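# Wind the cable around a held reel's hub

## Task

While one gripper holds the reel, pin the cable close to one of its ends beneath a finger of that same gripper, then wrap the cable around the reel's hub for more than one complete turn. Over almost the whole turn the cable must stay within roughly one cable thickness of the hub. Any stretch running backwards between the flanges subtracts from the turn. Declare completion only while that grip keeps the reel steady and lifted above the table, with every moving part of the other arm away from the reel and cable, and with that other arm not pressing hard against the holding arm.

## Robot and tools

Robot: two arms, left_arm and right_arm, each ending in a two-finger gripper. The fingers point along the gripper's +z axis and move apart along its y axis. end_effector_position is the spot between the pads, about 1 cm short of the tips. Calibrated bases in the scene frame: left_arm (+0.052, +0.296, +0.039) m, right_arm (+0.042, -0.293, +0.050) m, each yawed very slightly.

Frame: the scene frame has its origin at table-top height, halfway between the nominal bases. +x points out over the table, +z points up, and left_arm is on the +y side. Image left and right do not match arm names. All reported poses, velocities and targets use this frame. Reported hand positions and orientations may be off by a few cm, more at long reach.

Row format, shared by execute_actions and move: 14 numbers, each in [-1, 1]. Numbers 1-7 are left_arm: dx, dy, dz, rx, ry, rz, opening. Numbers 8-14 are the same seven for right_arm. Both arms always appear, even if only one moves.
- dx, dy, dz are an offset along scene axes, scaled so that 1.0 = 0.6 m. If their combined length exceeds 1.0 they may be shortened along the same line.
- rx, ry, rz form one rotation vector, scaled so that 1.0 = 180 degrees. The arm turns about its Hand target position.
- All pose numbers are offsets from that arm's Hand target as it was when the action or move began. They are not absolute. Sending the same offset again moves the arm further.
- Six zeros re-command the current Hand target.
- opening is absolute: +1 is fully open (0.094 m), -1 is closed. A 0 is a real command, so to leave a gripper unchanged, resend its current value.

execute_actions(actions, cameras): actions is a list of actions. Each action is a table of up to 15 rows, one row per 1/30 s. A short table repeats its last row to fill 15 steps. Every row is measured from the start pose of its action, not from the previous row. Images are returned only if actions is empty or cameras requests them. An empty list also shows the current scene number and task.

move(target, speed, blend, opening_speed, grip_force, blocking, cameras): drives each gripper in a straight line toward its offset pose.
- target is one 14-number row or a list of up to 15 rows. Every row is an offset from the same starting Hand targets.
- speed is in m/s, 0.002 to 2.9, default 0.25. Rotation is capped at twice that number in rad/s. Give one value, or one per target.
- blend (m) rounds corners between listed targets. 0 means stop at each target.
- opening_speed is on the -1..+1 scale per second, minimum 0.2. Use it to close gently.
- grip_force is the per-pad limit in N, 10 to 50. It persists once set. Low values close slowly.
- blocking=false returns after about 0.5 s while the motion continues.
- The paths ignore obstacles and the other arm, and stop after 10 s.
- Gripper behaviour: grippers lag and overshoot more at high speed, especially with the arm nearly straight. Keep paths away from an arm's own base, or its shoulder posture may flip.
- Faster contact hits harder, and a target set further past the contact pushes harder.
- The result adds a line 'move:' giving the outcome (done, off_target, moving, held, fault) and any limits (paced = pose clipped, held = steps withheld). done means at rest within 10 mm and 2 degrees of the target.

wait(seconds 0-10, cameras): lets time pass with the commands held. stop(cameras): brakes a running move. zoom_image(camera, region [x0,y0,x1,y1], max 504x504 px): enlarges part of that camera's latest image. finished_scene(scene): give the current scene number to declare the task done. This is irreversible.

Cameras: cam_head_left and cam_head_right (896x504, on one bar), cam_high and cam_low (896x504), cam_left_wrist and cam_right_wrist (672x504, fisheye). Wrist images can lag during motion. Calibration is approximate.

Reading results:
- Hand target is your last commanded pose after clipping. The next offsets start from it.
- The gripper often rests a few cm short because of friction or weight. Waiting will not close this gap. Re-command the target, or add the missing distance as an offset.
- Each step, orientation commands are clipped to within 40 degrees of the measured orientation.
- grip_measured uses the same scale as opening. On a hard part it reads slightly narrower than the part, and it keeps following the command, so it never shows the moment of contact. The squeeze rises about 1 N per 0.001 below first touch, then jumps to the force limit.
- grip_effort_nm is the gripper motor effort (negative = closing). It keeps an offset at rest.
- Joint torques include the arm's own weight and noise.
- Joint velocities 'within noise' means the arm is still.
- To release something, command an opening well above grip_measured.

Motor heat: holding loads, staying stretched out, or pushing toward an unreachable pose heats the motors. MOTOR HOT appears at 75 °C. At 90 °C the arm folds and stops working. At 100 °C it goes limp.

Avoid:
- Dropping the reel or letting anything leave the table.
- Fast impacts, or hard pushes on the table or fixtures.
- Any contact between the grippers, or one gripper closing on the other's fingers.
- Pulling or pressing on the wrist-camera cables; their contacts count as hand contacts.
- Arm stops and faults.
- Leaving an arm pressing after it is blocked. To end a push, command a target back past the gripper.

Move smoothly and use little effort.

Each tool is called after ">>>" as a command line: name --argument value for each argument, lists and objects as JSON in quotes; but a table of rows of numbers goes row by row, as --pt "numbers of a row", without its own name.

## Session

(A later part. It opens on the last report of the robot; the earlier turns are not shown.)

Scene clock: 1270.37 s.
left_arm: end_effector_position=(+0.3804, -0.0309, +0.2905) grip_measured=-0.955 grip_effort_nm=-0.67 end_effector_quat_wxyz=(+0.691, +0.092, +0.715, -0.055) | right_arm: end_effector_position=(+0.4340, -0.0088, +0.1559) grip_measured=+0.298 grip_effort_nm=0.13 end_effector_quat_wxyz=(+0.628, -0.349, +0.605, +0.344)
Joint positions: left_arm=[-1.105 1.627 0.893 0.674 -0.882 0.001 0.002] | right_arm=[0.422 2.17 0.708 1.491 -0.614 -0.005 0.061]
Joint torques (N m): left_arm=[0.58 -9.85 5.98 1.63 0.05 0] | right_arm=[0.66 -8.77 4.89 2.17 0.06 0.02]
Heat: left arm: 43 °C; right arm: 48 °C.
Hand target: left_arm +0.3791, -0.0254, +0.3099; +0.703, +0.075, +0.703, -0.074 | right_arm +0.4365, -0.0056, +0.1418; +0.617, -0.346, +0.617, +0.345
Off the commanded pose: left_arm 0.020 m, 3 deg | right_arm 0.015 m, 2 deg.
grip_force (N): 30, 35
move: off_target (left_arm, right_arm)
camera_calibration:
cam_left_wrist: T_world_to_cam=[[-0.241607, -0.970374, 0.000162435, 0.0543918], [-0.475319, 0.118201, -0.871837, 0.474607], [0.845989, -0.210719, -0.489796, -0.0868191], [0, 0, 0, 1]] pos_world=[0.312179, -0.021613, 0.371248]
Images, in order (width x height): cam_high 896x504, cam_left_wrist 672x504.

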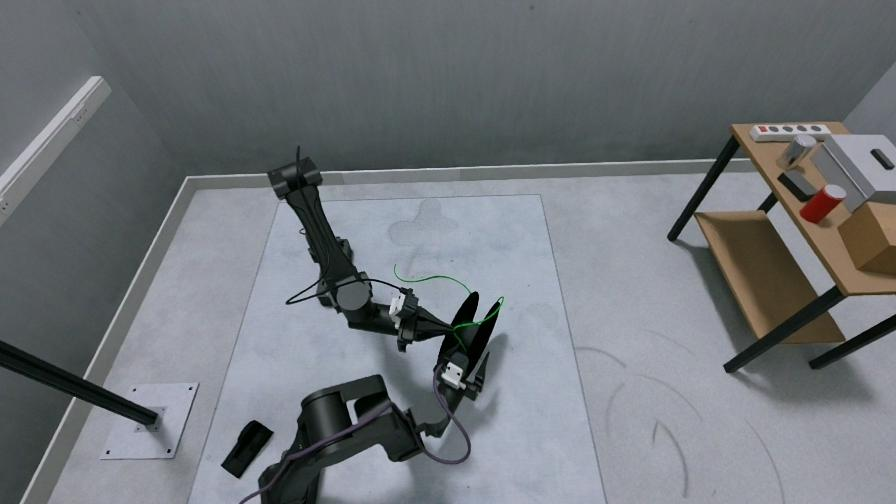

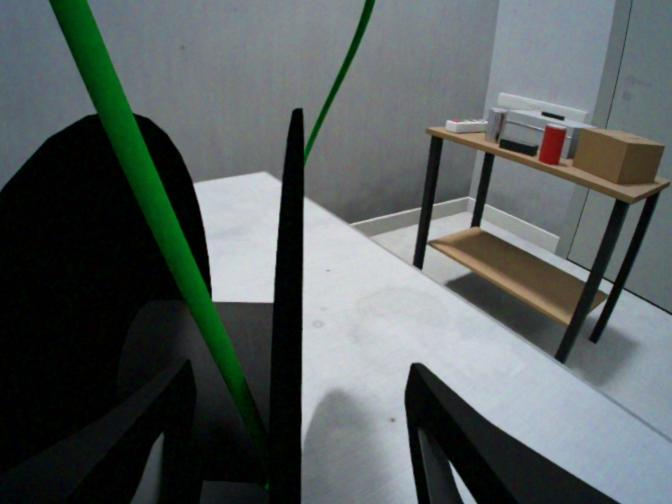

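>>> move --target '[0, 0, -0.025, 0, 0, 0, -1, 0, 0, 0, 0, 0, 0, -0.7]' --speed 0.04 --opening_speed 0.3 --cameras '["cam_left_wrist", "cam_high", "cam_low"]'

>>> zoom_image --camera "cam_left_wrist" --region '[100, 330, 360, 504]'

>>> zoom_image --camera "cam_high" --region '[390, 270, 540, 420]'

Scene clock: 1284.00 s.
left_arm: end_effector_position=(+0.3785, -0.0274, +0.2885) grip_measured=-0.955 grip_effort_nm=-0.67 end_effector_quat_wxyz=(+0.697, +0.083, +0.709, -0.064) | right_arm: end_effector_position=(+0.4340, -0.0088, +0.1559) grip_measured=-0.698 grip_effort_nm=-0.11 end_effector_quat_wxyz=(+0.628, -0.349, +0.605, +0.344)
Joint positions: left_arm=[-1.105 1.627 0.858 0.739 -0.881 0.001 0.002] | right_arm=[0.422 2.17 0.708 1.491 -0.614 -0.005 0.014]
Joint velocities: left_arm=[within noise] | right_arm=[0.012 0.002 -0.002 0.007 -0.037 -0.154 -0.001]
Joint torques (N m): left_arm=[0.51 -7.39 5.75 1.64 0.06 0] | right_arm=[0.65 -8.79 4.88 2.16 0.08 0.01]
Heat: left arm: 43 °C; right arm: 47 °C.
Hand target: left_arm +0.3791, -0.0254, +0.2950; +0.703, +0.075, +0.703, -0.074 | right_arm +0.4365, -0.0056, +0.1418; +0.617, -0.346, +0.617, +0.345
Off the commanded pose: left_arm 0.007 m, 2 deg | right_arm 0.015 m, 2 deg.
grip_force (N): 30, 35
move: off_target (right_arm)
camera_calibration:
cam_left_wrist: T_world_to_cam=[[-0.242164, -0.969962, 0.0230246, 0.0509838], [-0.462897, 0.0946473, -0.881345, 0.4689], [0.852692, -0.224088, -0.471912, -0.0934844], [0, 0, 0, 1]] pos_world=[0.309112, -0.0158765, 0.367972]
Images, in order (width x height): cam_high 896x504, cam_low 896x504, cam_left_wrist 672x504.

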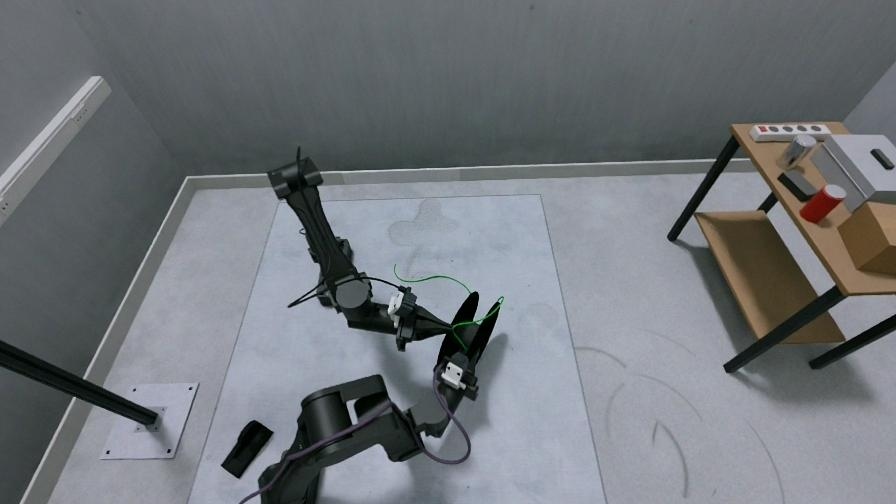

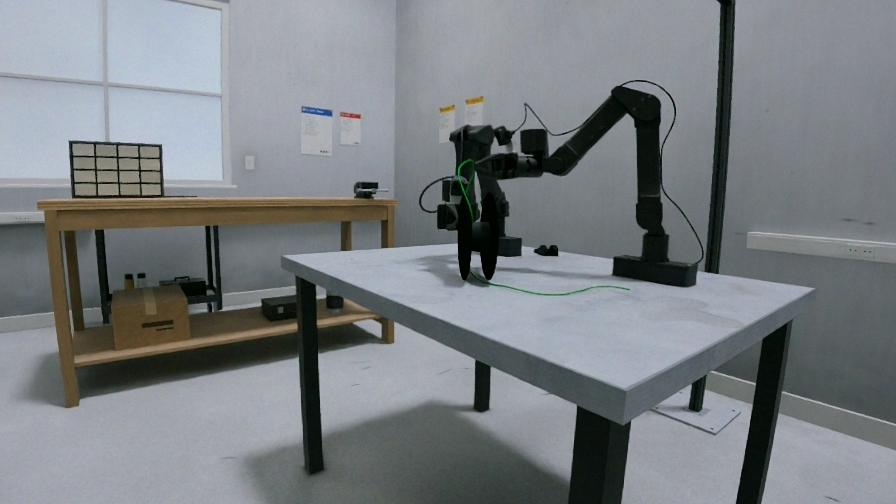

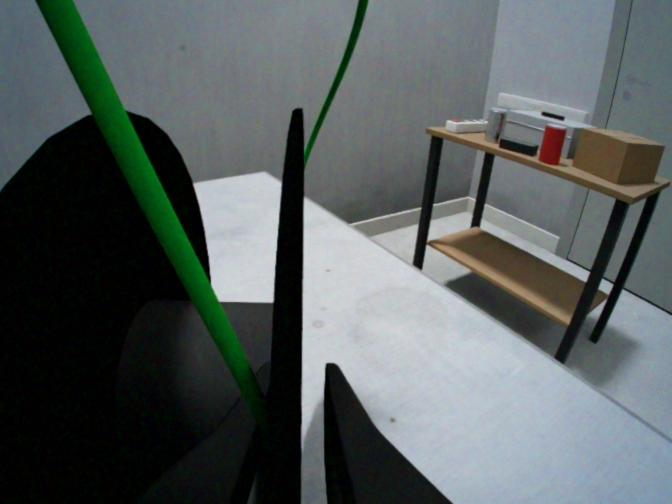

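Scaled by 1.938 from the camera's 672x504 image, which has a finer 960x720 frame.

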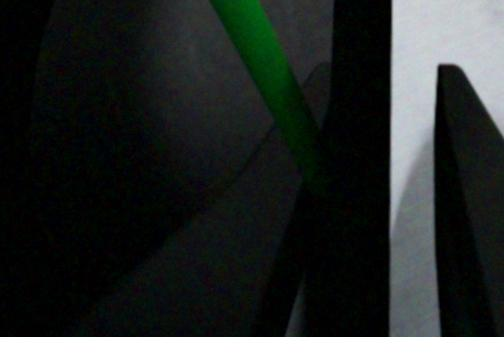

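Scaled by 3.360 from the camera's 896x504 image, which has a finer 1280x720 frame.

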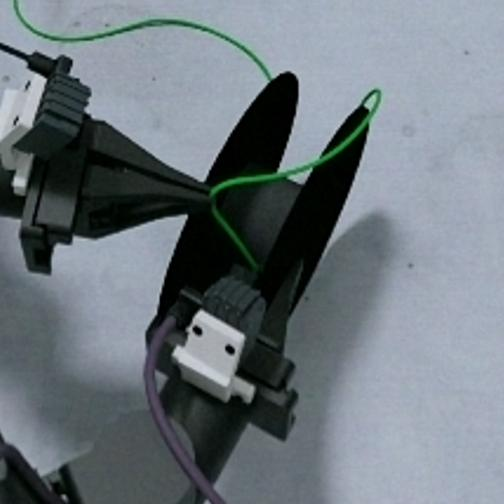

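>>> move --target '[0, 0, 0, 0, 0, 0, -1, 0, 0, 0, 0, 0, 0, -0.85]' --speed 0.04 --opening_speed 0.2 --grip_force '[30, 40]' --cameras '["cam_left_wrist", "cam_high"]'

>>> zoom_image --camera "cam_left_wrist" --region '[180, 330, 380, 504]'

Scene clock: 1288.80 s.
left_arm: end_effector_position=(+0.3785, -0.0274, +0.2885) grip_measured=-0.955 grip_effort_nm=-0.67 end_effector_quat_wxyz=(+0.697, +0.083, +0.709, -0.064) | right_arm: end_effector_position=(+0.4340, -0.0088, +0.1559) grip_measured=-0.848 grip_effort_nm=-0.11 end_effector_quat_wxyz=(+0.628, -0.349, +0.605, +0.344)
Joint positions: left_arm=[-1.105 1.627 0.858 0.739 -0.881 0.001 0.002] | right_arm=[0.422 2.17 0.708 1.491 -0.614 -0.005 0.007]
Joint torques (N m): left_arm=[0.55 -7.3 5.94 1.65 0.07 -0.02] | right_arm=[0.64 -8.77 4.89 2.16 0.06 0.02]
Heat: left arm: 43 °C; right arm: 47 °C.
Hand target: left_arm +0.3791, -0.0254, +0.2950; +0.703, +0.075, +0.703, -0.074 | right_arm +0.4365, -0.0056, +0.1418; +0.617, -0.346, +0.617, +0.345
Off the commanded pose: left_arm 0.007 m, 2 deg | right_arm 0.015 m, 2 deg.
grip_force (N): 30, 40
move: off_target (right_arm)
camera_calibration:
cam_left_wrist: T_world_to_cam=[[-0.242164, -0.969962, 0.0230246, 0.0509838], [-0.462897, 0.0946473, -0.881345, 0.4689], [0.852692, -0.224088, -0.471912, -0.0934844], [0, 0, 0, 1]] pos_world=[0.309112, -0.0158765, 0.367972]
Images, in order (width x height): cam_high 896x504, cam_left_wrist 672x504.

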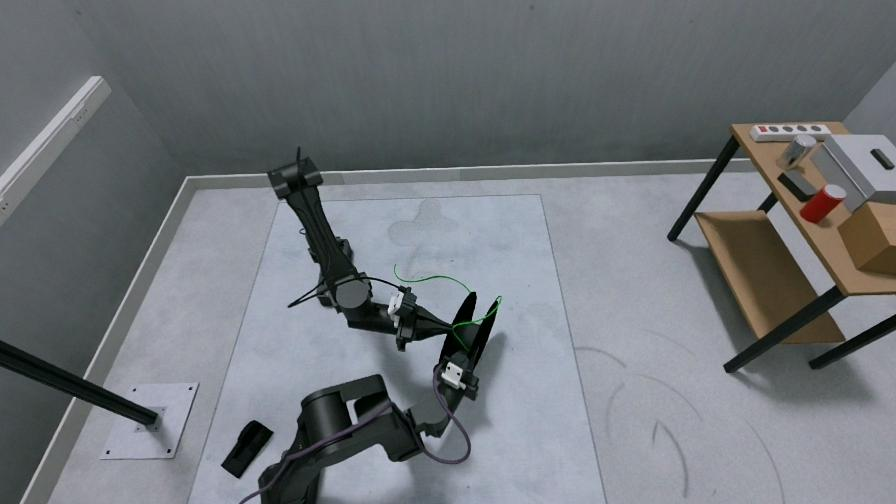

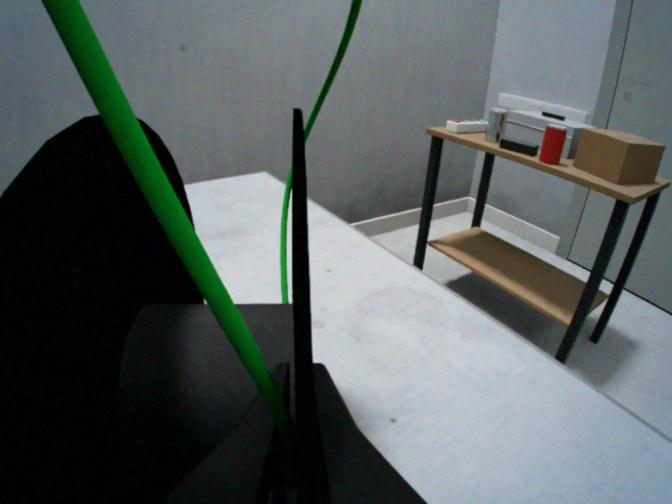

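Scaled by 2.520 from the camera's 672x504 image, which has a finer 960x720 frame.

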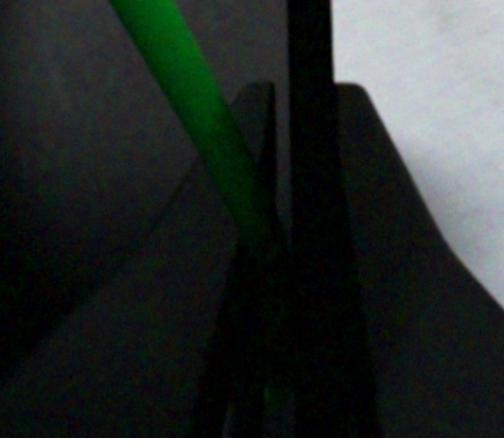

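>>> move --target '[0, 0, 0, 0, 0, 0, -1, 0, 0, 0, 0, 0, 0, -1]' --speed 0.04 --opening_speed 0.2 --grip_force '[30, 40]' --cameras '["cam_left_wrist", "cam_high"]'

>>> zoom_image --camera "cam_left_wrist" --region '[180, 330, 380, 504]'

>>> zoom_image --camera "cam_high" --region '[390, 270, 540, 420]'

Scene clock: 1293.07 s.
left_arm: end_effector_position=(+0.3785, -0.0274, +0.2885) grip_measured=-0.955 grip_effort_nm=-0.67 end_effector_quat_wxyz=(+0.697, +0.083, +0.709, -0.064) | right_arm: end_effector_position=(+0.4340, -0.0088, +0.1559) grip_measured=-0.905 grip_effort_nm=-0.83 end_effector_quat_wxyz=(+0.628, -0.349, +0.605, +0.344)
Joint positions: left_arm=[-1.105 1.627 0.858 0.739 -0.881 0.001 0.002] | right_arm=[0.422 2.17 0.708 1.491 -0.614 -0.005 0.004]
Joint torques (N m): left_arm=[0.5 -7.32 5.76 1.64 0.08 -0.01] | right_arm=[0.65 -8.76 4.9 2.16 0.07 0.02]
Heat: left arm: 43 °C; right arm: 47 °C.
Hand target: left_arm +0.3791, -0.0254, +0.2950; +0.703, +0.075, +0.703, -0.074 | right_arm +0.4365, -0.0056, +0.1418; +0.617, -0.346, +0.617, +0.345
Off the commanded pose: left_arm 0.007 m, 2 deg | right_arm 0.015 m, 2 deg.
grip_force (N): 30, 40
move: off_target (right_arm)
camera_calibration:
cam_left_wrist: T_world_to_cam=[[-0.242164, -0.969962, 0.0230246, 0.0509838], [-0.462897, 0.0946473, -0.881345, 0.4689], [0.852692, -0.224088, -0.471912, -0.0934844], [0, 0, 0, 1]] pos_world=[0.309112, -0.0158765, 0.367972]
Images, in order (width x height): cam_high 896x504, cam_left_wrist 672x504.

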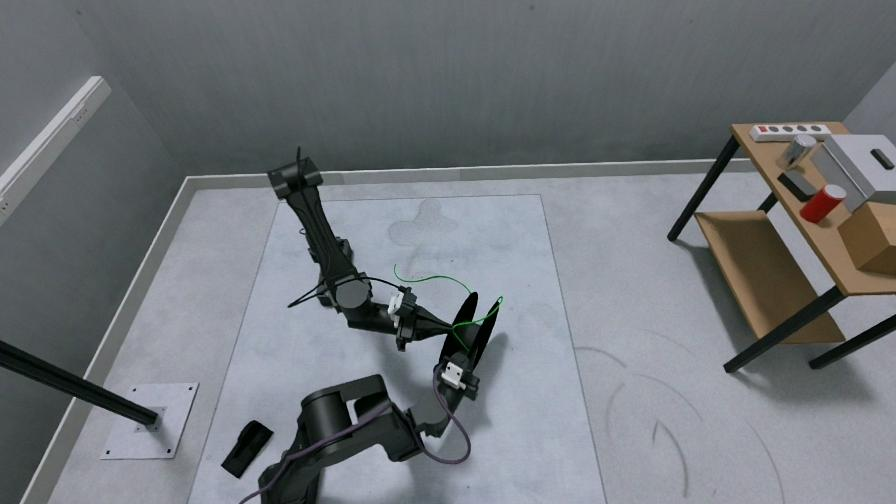

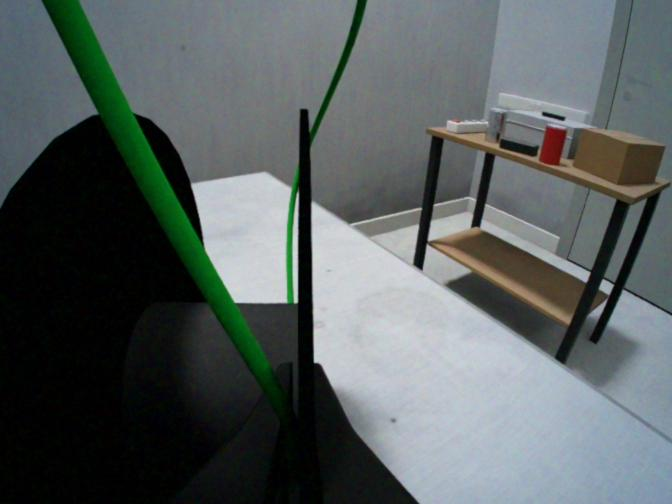

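Scaled by 2.520 from the camera's 672x504 image, which has a finer 960x720 frame.

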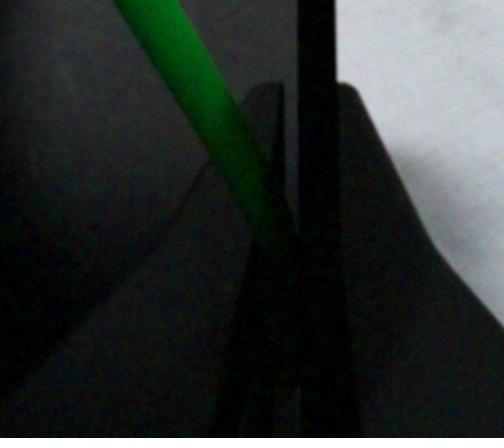

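Scaled by 3.360 from the camera's 896x504 image, which has a finer 1280x720 frame.

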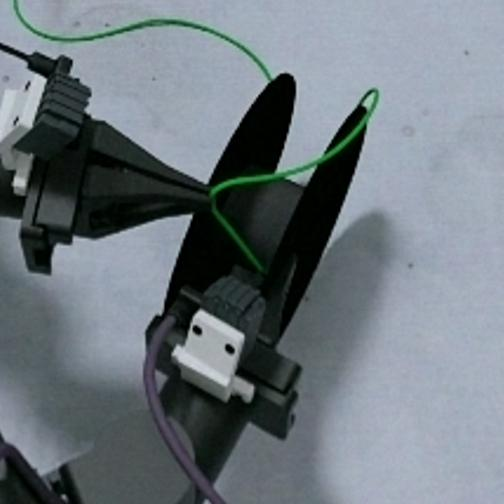

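>>> move --target '[0, 0, 0.12, 0, 0, 0, -1, 0, 0, 0.12, 0, 0, 0, -1]' --speed 0.08 --cameras '["cam_left_wrist", "cam_high", "cam_low", "cam_right_wrist"]'

>>> zoom_image --camera "cam_left_wrist" --region '[180, 300, 400, 504]'

>>> zoom_image --camera "cam_high" --region '[390, 260, 540, 410]'

Scene clock: 1389.53 s.
left_arm: end_effector_position=(+0.3790, -0.0290, +0.3279) grip_measured=-0.955 grip_effort_nm=-0.67 end_effector_quat_wxyz=(+0.682, +0.106, +0.723, -0.043) | right_arm: end_effector_position=(+0.4340, -0.0084, +0.1942) grip_measured=-0.905 grip_effort_nm=-0.83 end_effector_quat_wxyz=(+0.602, -0.346, +0.631, +0.346)
Joint positions: left_arm=[-1.105 1.547 1.008 0.434 -0.878 0.001 0.002] | right_arm=[0.423 1.946 0.717 1.186 -0.613 -0.005 0.004]
Joint torques (N m): left_arm=[0.53 -9.77 9.8 1.7 0.02 -0.01] | right_arm=[0.57 -14.42 6.31 2.19 0.04 0.03]
Heat: left arm: 42 °C; right arm: 46 °C.
Hand target: left_arm +0.3791, -0.0254, +0.3670; +0.703, +0.075, +0.703, -0.074 | right_arm +0.4365, -0.0055, +0.2140; +0.617, -0.346, +0.617, +0.345
Off the commanded pose: left_arm 0.039 m, 6 deg | right_arm 0.020 m, 2 deg.
grip_force (N): 30, 40
move: off_target (left_arm, right_arm)
camera_calibration:
cam_left_wrist: T_world_to_cam=[[-0.245307, -0.968884, -0.0330061, 0.0681695], [-0.492877, 0.153962, -0.856369, 0.508869], [0.834804, -0.193805, -0.515308, -0.0537805], [0, 0, 0, 1]] pos_world=[0.312428, -0.0227211, 0.410316]
cam_right_wrist: T_world_to_cam=[[0.830751, -0.555032, 0.0423473, -0.381759], [-0.249324, -0.439036, -0.863183, 0.309492], [0.497686, 0.706531, -0.503112, -0.0104231], [0, 0, 0, 1]] pos_world=[0.399498, -0.0686461, 0.27807]
Images, in order (width x height): cam_high 896x504, cam_low 896x504, cam_left_wrist 672x504, cam_right_wrist 672x504.

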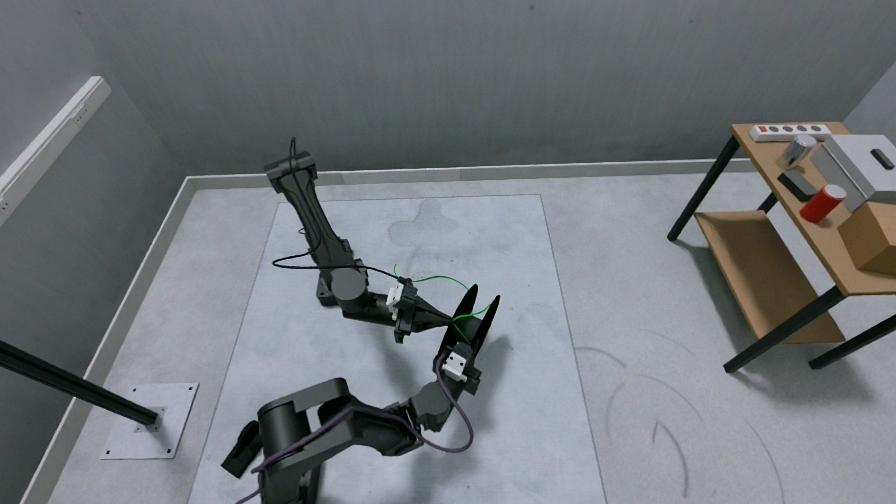

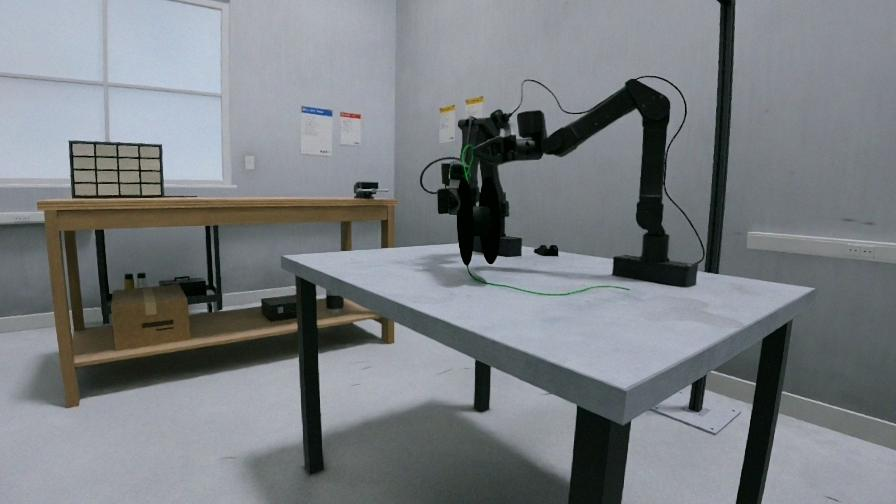

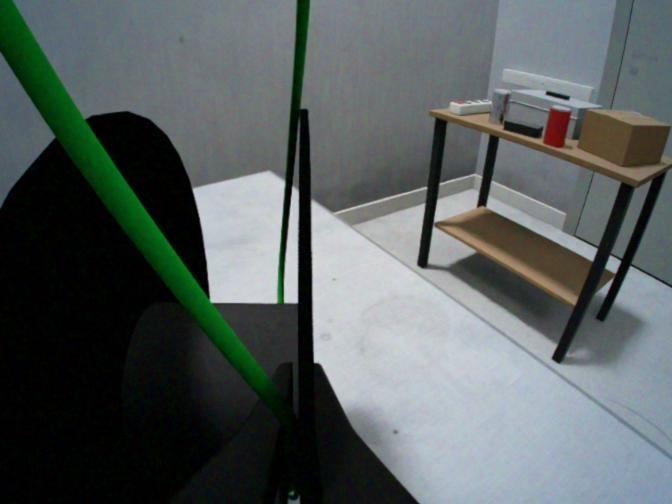

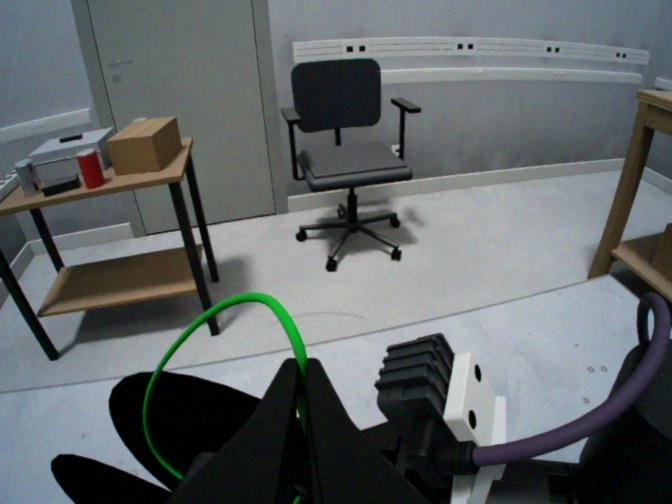

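Scaled by 2.291 from the camera's 672x504 image, which has a finer 960x720 frame.

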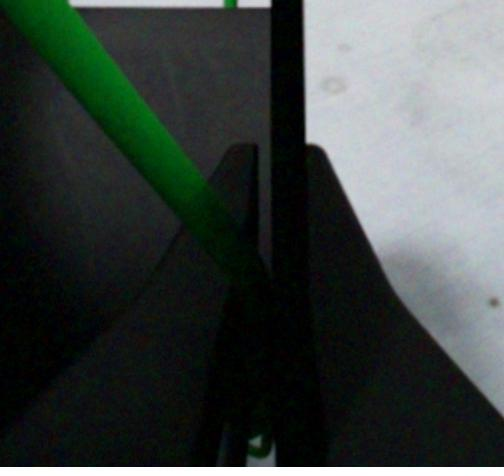

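Scaled by 3.360 from the camera's 896x504 image, which has a finer 1280x720 frame.

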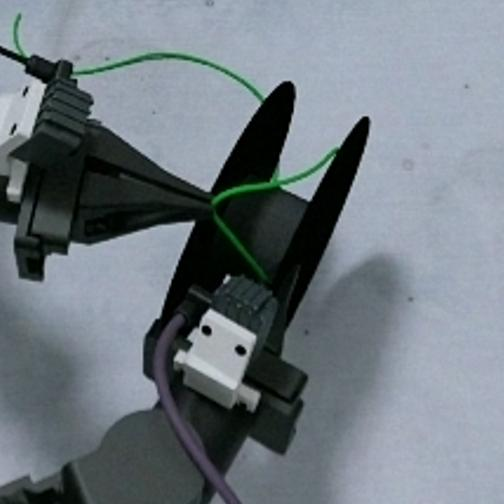

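>>> move --pt "0 0 0.2 0 0 0 -1 0 0 0.2 0 0 0 -1" --pt "0.02 0.035 0.4 0 0 0 -1 0 0 0.42 0 0 0 -1" --speed 0.1 --blend 0.02 --cameras '["cam_left_wrist", "cam_high", "cam_low", "cam_right_wrist"]'

>>> zoom_image --camera "cam_high" --region '[390, 230, 560, 400]'

>>> zoom_image --camera "cam_low" --region '[380, 60, 600, 320]'

Scene clock: 1417.03 s.
left_arm: end_effector_position=(+0.3939, -0.0117, +0.5833) grip_measured=-0.955 grip_effort_nm=-0.67 end_effector_quat_wxyz=(+0.686, +0.098, +0.719, -0.050) | right_arm: end_effector_position=(+0.4420, -0.0048, +0.4520) grip_measured=-0.905 grip_effort_nm=-0.83 end_effector_quat_wxyz=(+0.609, -0.347, +0.624, +0.346)
Joint positions: left_arm=[-1.038 1.769 2.334 -0.642 -0.812 0.007 0.002] | right_arm=[0.423 1.545 1.401 0.121 -0.613 -0.005 0.004]
Joint torques (N m): left_arm=[0.42 -7.42 8.29 1.79 -0.01 -0.07] | right_arm=[0.55 -11.28 8.54 2.17 0.05 0.03]
Motor temperatures (°C): left_arm=[29 36 43 41 27 28 32] | right_arm=[30 40 35 46 27 26 31]
Heat: left arm: 43 °C; right arm: 46 °C.
Hand target: left_arm +0.3912, -0.0044, +0.6069; +0.703, +0.075, +0.703, -0.074 | right_arm +0.4366, -0.0055, +0.4658; +0.617, -0.346, +0.617, +0.345
Off the commanded pose: left_arm 0.025 m, 5 deg | right_arm 0.015 m, 1 deg.
grip_force (N): 30, 40
move: off_target (left_arm, right_arm)
camera_calibration:
cam_left_wrist: T_world_to_cam=[[-0.24479, -0.969471, -0.0142557, 0.0859765], [-0.484898, 0.135142, -0.864066, 0.73342], [0.839614, -0.204603, -0.503176, 0.0595867], [0, 0, 0, 1]] pos_world=[0.32665, -0.00357256, 0.664932]
cam_right_wrist: T_world_to_cam=[[0.830057, -0.55513, 0.0532466, -0.401935], [-0.233088, -0.432087, -0.871189, 0.531905], [0.506631, 0.710726, -0.488051, 0.102082], [0, 0, 0, 1]] pos_world=[0.405892, -0.0658498, 0.534613]
Images, in order (width x height): cam_high 896x504, cam_low 896x504, cam_left_wrist 672x504, cam_right_wrist 672x504.

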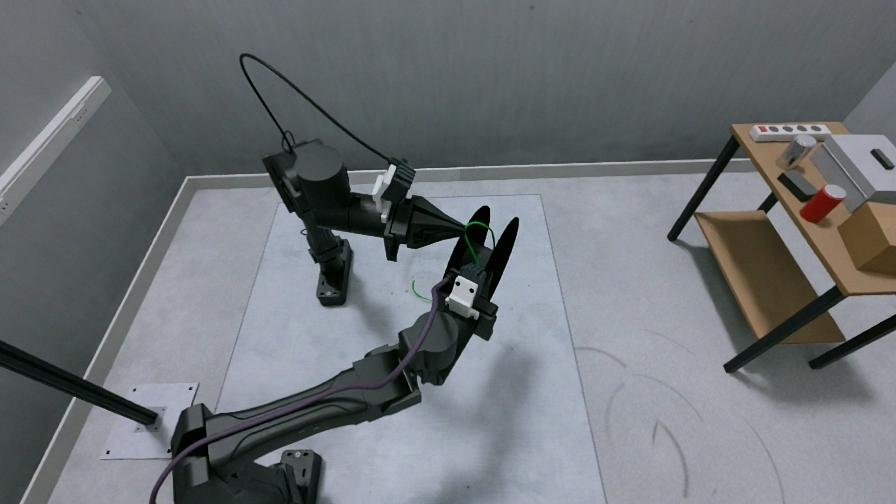

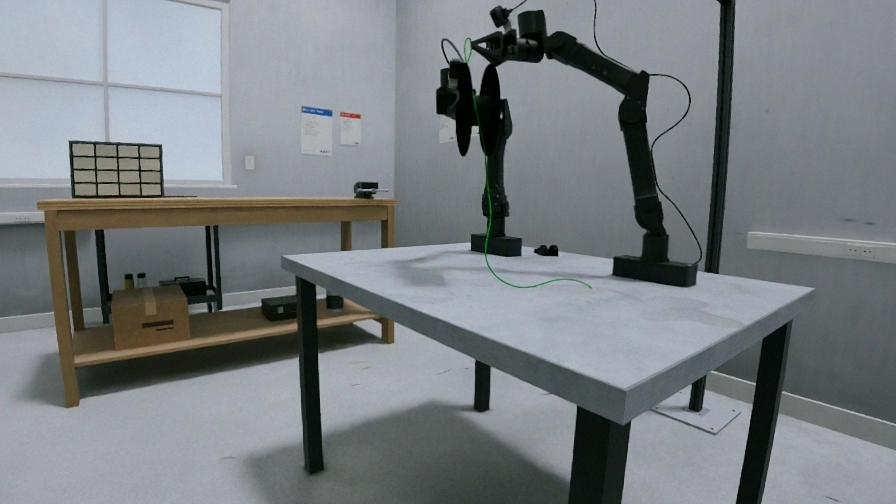

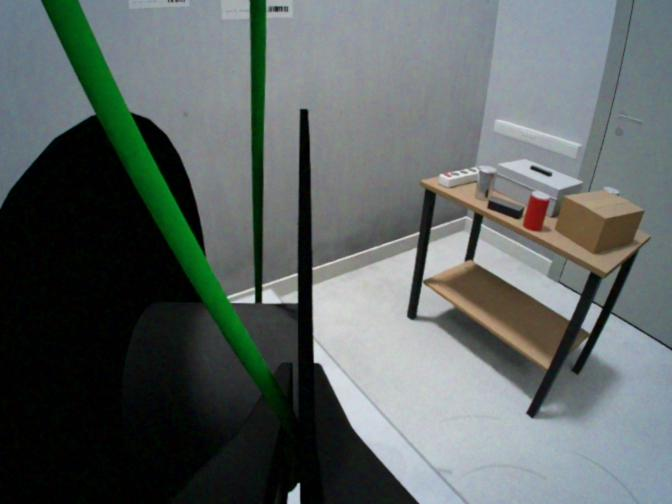

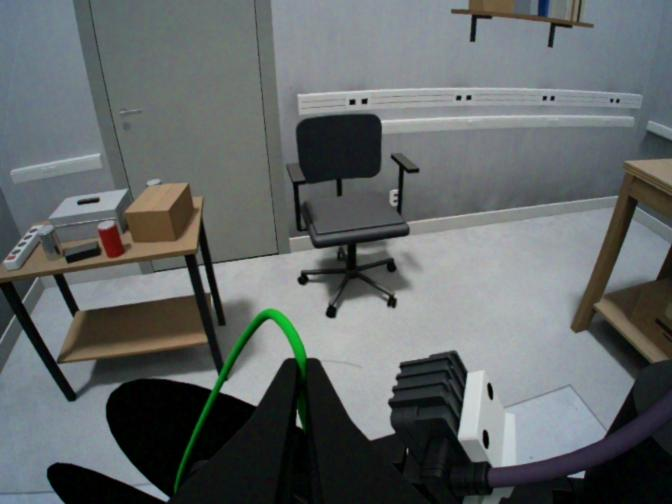

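Scaled by 2.965 from the camera's 896x504 image, which has a finer 1280x720 frame.

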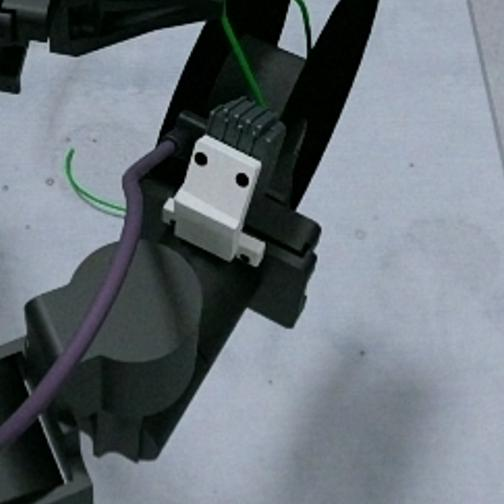

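Scaled by 1.938 from the camera's 896x504 image, which has a finer 1280x720 frame.

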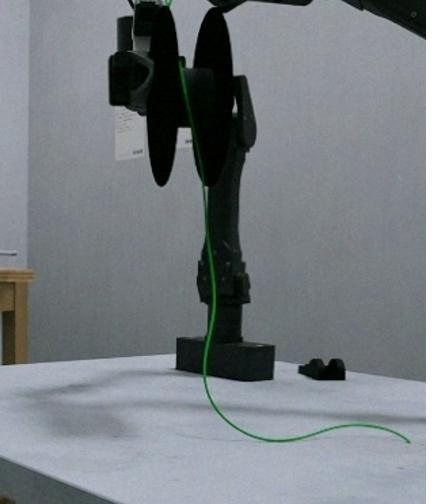

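>>> move --pt "0.05 0.07 -0.04 0 0 0 -1 0 0 0 0 0 0 -1" --pt "0.1235 0.1642 -0.12 0 0 0 -1 0 0 0 0 0 0 -1" --speed 0.08 --blend 0.02 --cameras '["cam_left_wrist", "cam_high", "cam_low", "cam_right_wrist"]'

>>> zoom_image --camera "cam_high" --region '[400, 180, 560, 340]'

>>> zoom_image --camera "cam_low" --region '[400, 20, 600, 220]'

Scene clock: 1428.13 s.
left_arm: end_effector_position=(+0.4660, +0.0709, +0.5195) grip_measured=-0.955 grip_effort_nm=-0.67 end_effector_quat_wxyz=(+0.686, +0.106, +0.715, -0.088) | right_arm: end_effector_position=(+0.4451, -0.0072, +0.4366) grip_measured=-0.905 grip_effort_nm=-0.83 end_effector_quat_wxyz=(+0.589, -0.337, +0.652, +0.338)
Joint positions: left_arm=[-0.649 1.498 1.708 -0.257 -0.358 0.003 0.002] | right_arm=[0.425 1.545 1.401 0.051 -0.584 -0.007 0.004]
Joint torques (N m): left_arm=[2.17 -8.17 6.05 1.82 -0.39 -0.03] | right_arm=[0.34 -11.73 8.25 2.9 -0.26 0.02]
Heat: left arm: 44 °C; right arm: 46 °C.
Hand target: left_arm +0.4653, +0.0941, +0.5349; +0.703, +0.075, +0.703, -0.074 | right_arm +0.4366, -0.0055, +0.4658; +0.617, -0.346, +0.617, +0.345
Off the commanded pose: left_arm 0.028 m, 5 deg | right_arm 0.030 m, 5 deg.
grip_force (N): 30, 40
move: off_target (left_arm, right_arm)
camera_calibration:
cam_left_wrist: T_world_to_cam=[[-0.306137, -0.951563, 0.028446, 0.187902], [-0.477585, 0.127663, -0.869261, 0.701922], [0.823525, -0.279698, -0.493534, -0.00820372], [0, 0, 0, 1]] pos_world=[0.399507, 0.0868962, 0.60076]
cam_right_wrist: T_world_to_cam=[[0.817081, -0.576167, 0.0202642, -0.384975], [-0.297246, -0.451131, -0.841502, 0.533743], [0.493987, 0.681552, -0.539874, 0.122731], [0, 0, 0, 1]] pos_world=[0.412582, -0.0646696, 0.523207]
Images, in order (width x height): cam_high 896x504, cam_low 896x504, cam_left_wrist 672x504, cam_right_wrist 672x504.

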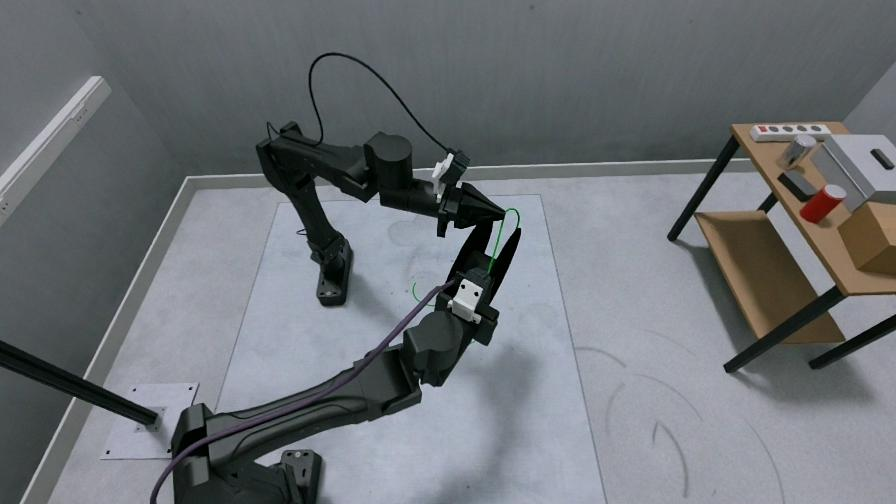

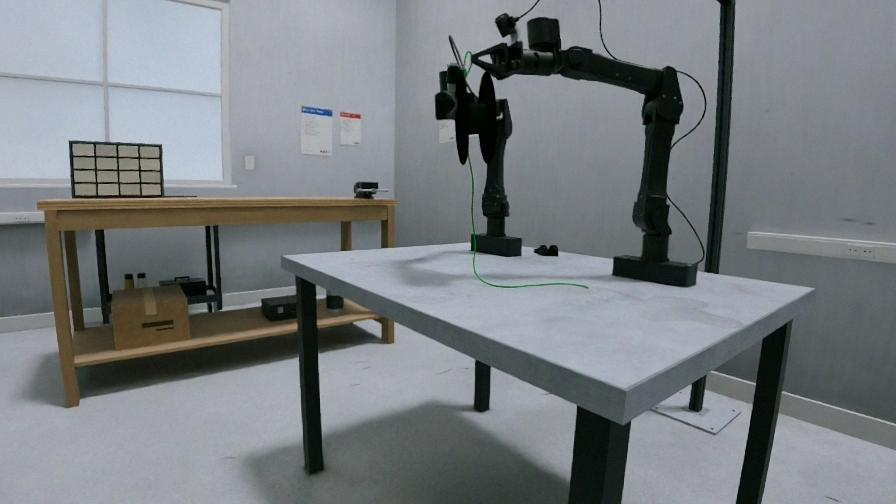

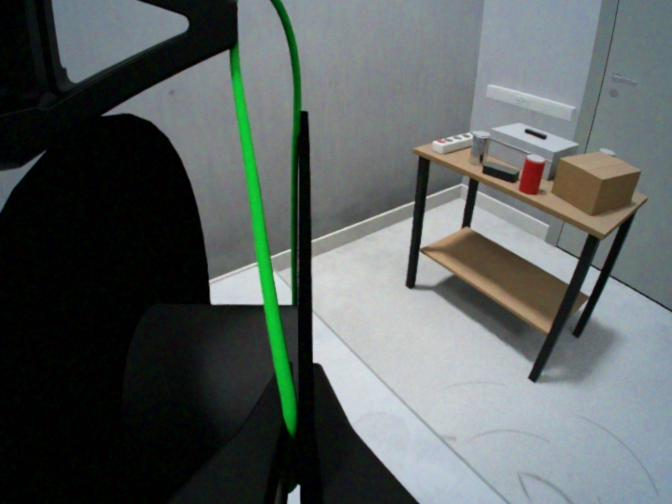

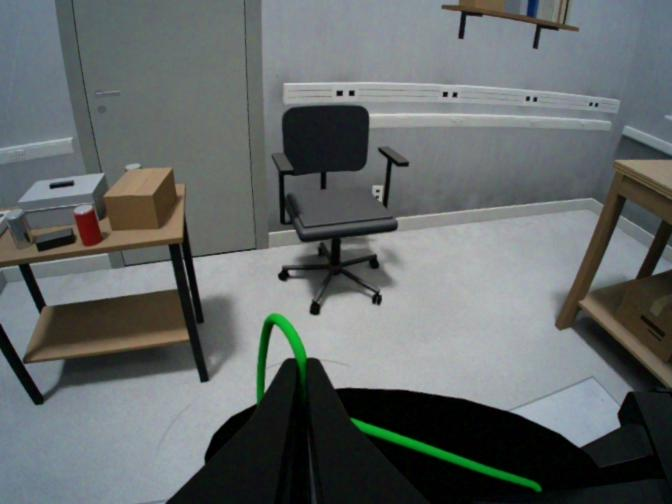

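Scaled by 3.150 from the camera's 896x504 image, which has a finer 1280x720 frame.

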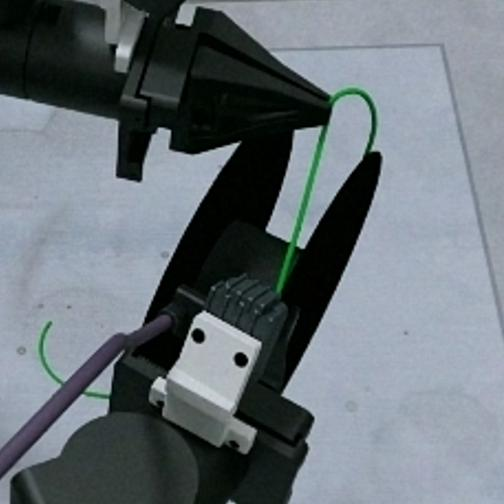

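Scaled by 2.520 from the camera's 896x504 image, which has a finer 1280x720 frame.

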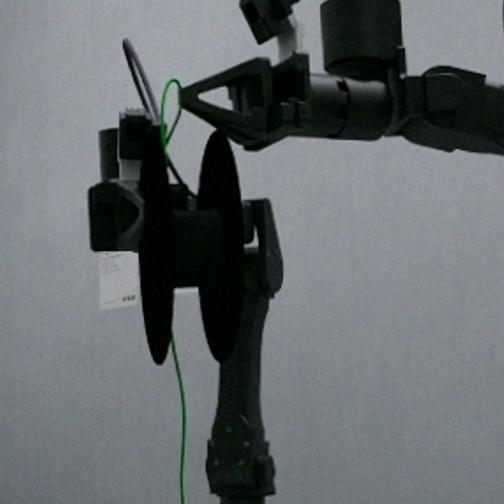

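>>> move --target '[0, -0.02, 0.05, 0, 0, 0, -1, 0, 0, 0, 0, 0, 0, -1]' --speed 0.06 --cameras '["cam_left_wrist", "cam_low"]'

>>> zoom_image --camera "cam_low" --region '[400, 20, 600, 220]'

Scene clock: 1449.17 s.
left_arm: end_effector_position=(+0.4649, +0.0677, +0.5358) grip_measured=-0.955 grip_effort_nm=-0.67 end_effector_quat_wxyz=(+0.676, +0.110, +0.724, -0.081) | right_arm: end_effector_position=(+0.4425, -0.0042, +0.4441) grip_measured=-0.905 grip_effort_nm=-0.83 end_effector_quat_wxyz=(+0.599, -0.344, +0.637, +0.343)
Joint positions: left_arm=[-0.663 1.553 1.867 -0.392 -0.376 0.003 0.002] | right_arm=[0.429 1.545 1.401 0.085 -0.598 -0.007 0.004]
Joint torques (N m): left_arm=[0.66 -6.11 9.95 1.89 -0.53 -0.04] | right_arm=[0.01 -11.43 8.44 2.53 -0.12 0.04]
Motor temperatures (°C): left_arm=[29 35 42 42 27 28 32] | right_arm=[30 43 36 51 27 26 32]
Heat: left arm: 42 °C; right arm: 51 °C.
Hand target: left_arm +0.4652, +0.0821, +0.5650; +0.703, +0.075, +0.703, -0.074 | right_arm +0.4365, -0.0055, +0.4659; +0.617, -0.346, +0.617, +0.345
Off the commanded pose: left_arm 0.033 m, 6 deg | right_arm 0.022 m, 3 deg.
grip_force (N): 30, 40
move: off_target (left_arm, right_arm)
camera_calibration:
cam_left_wrist: T_world_to_cam=[[-0.301275, -0.953374, 0.0176378, 0.187758], [-0.499328, 0.14198, -0.854701, 0.717258], [0.812345, -0.266307, -0.518821, 0.0175559], [0, 0, 0, 1]] pos_world=[0.400452, 0.081843, 0.618837]
Images, in order (width x height): cam_low 896x504, cam_left_wrist 672x504.

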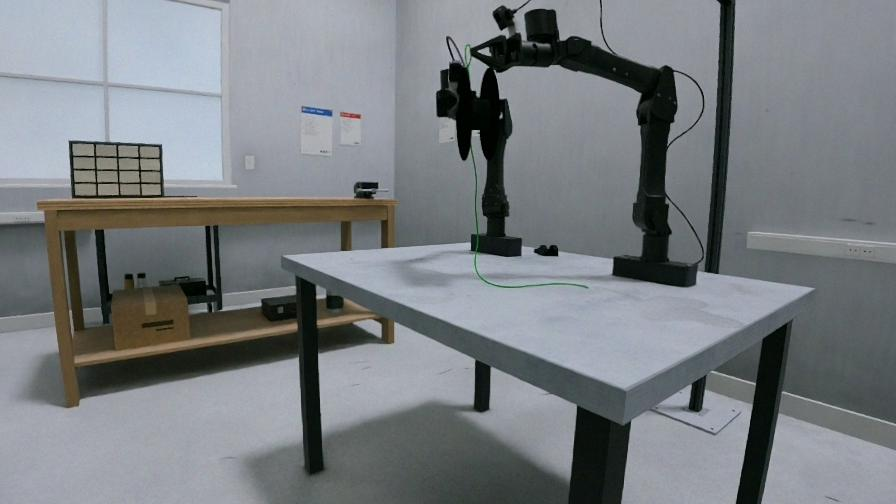

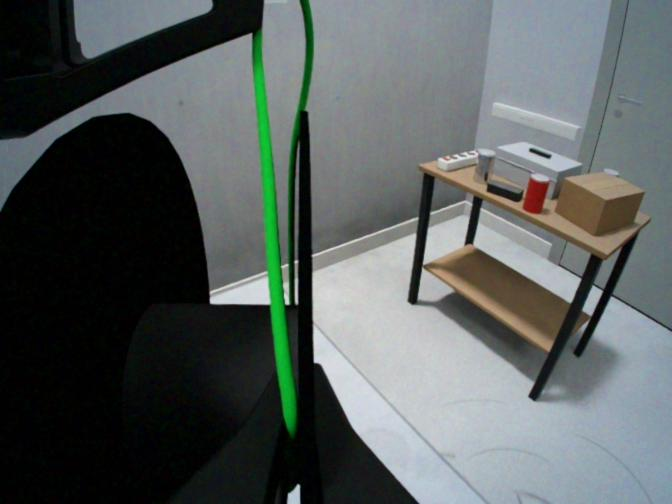

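Scaled by 2.520 from the camera's 896x504 image, which has a finer 1280x720 frame.

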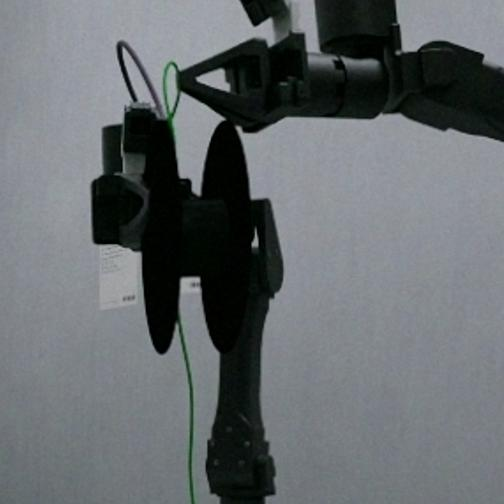

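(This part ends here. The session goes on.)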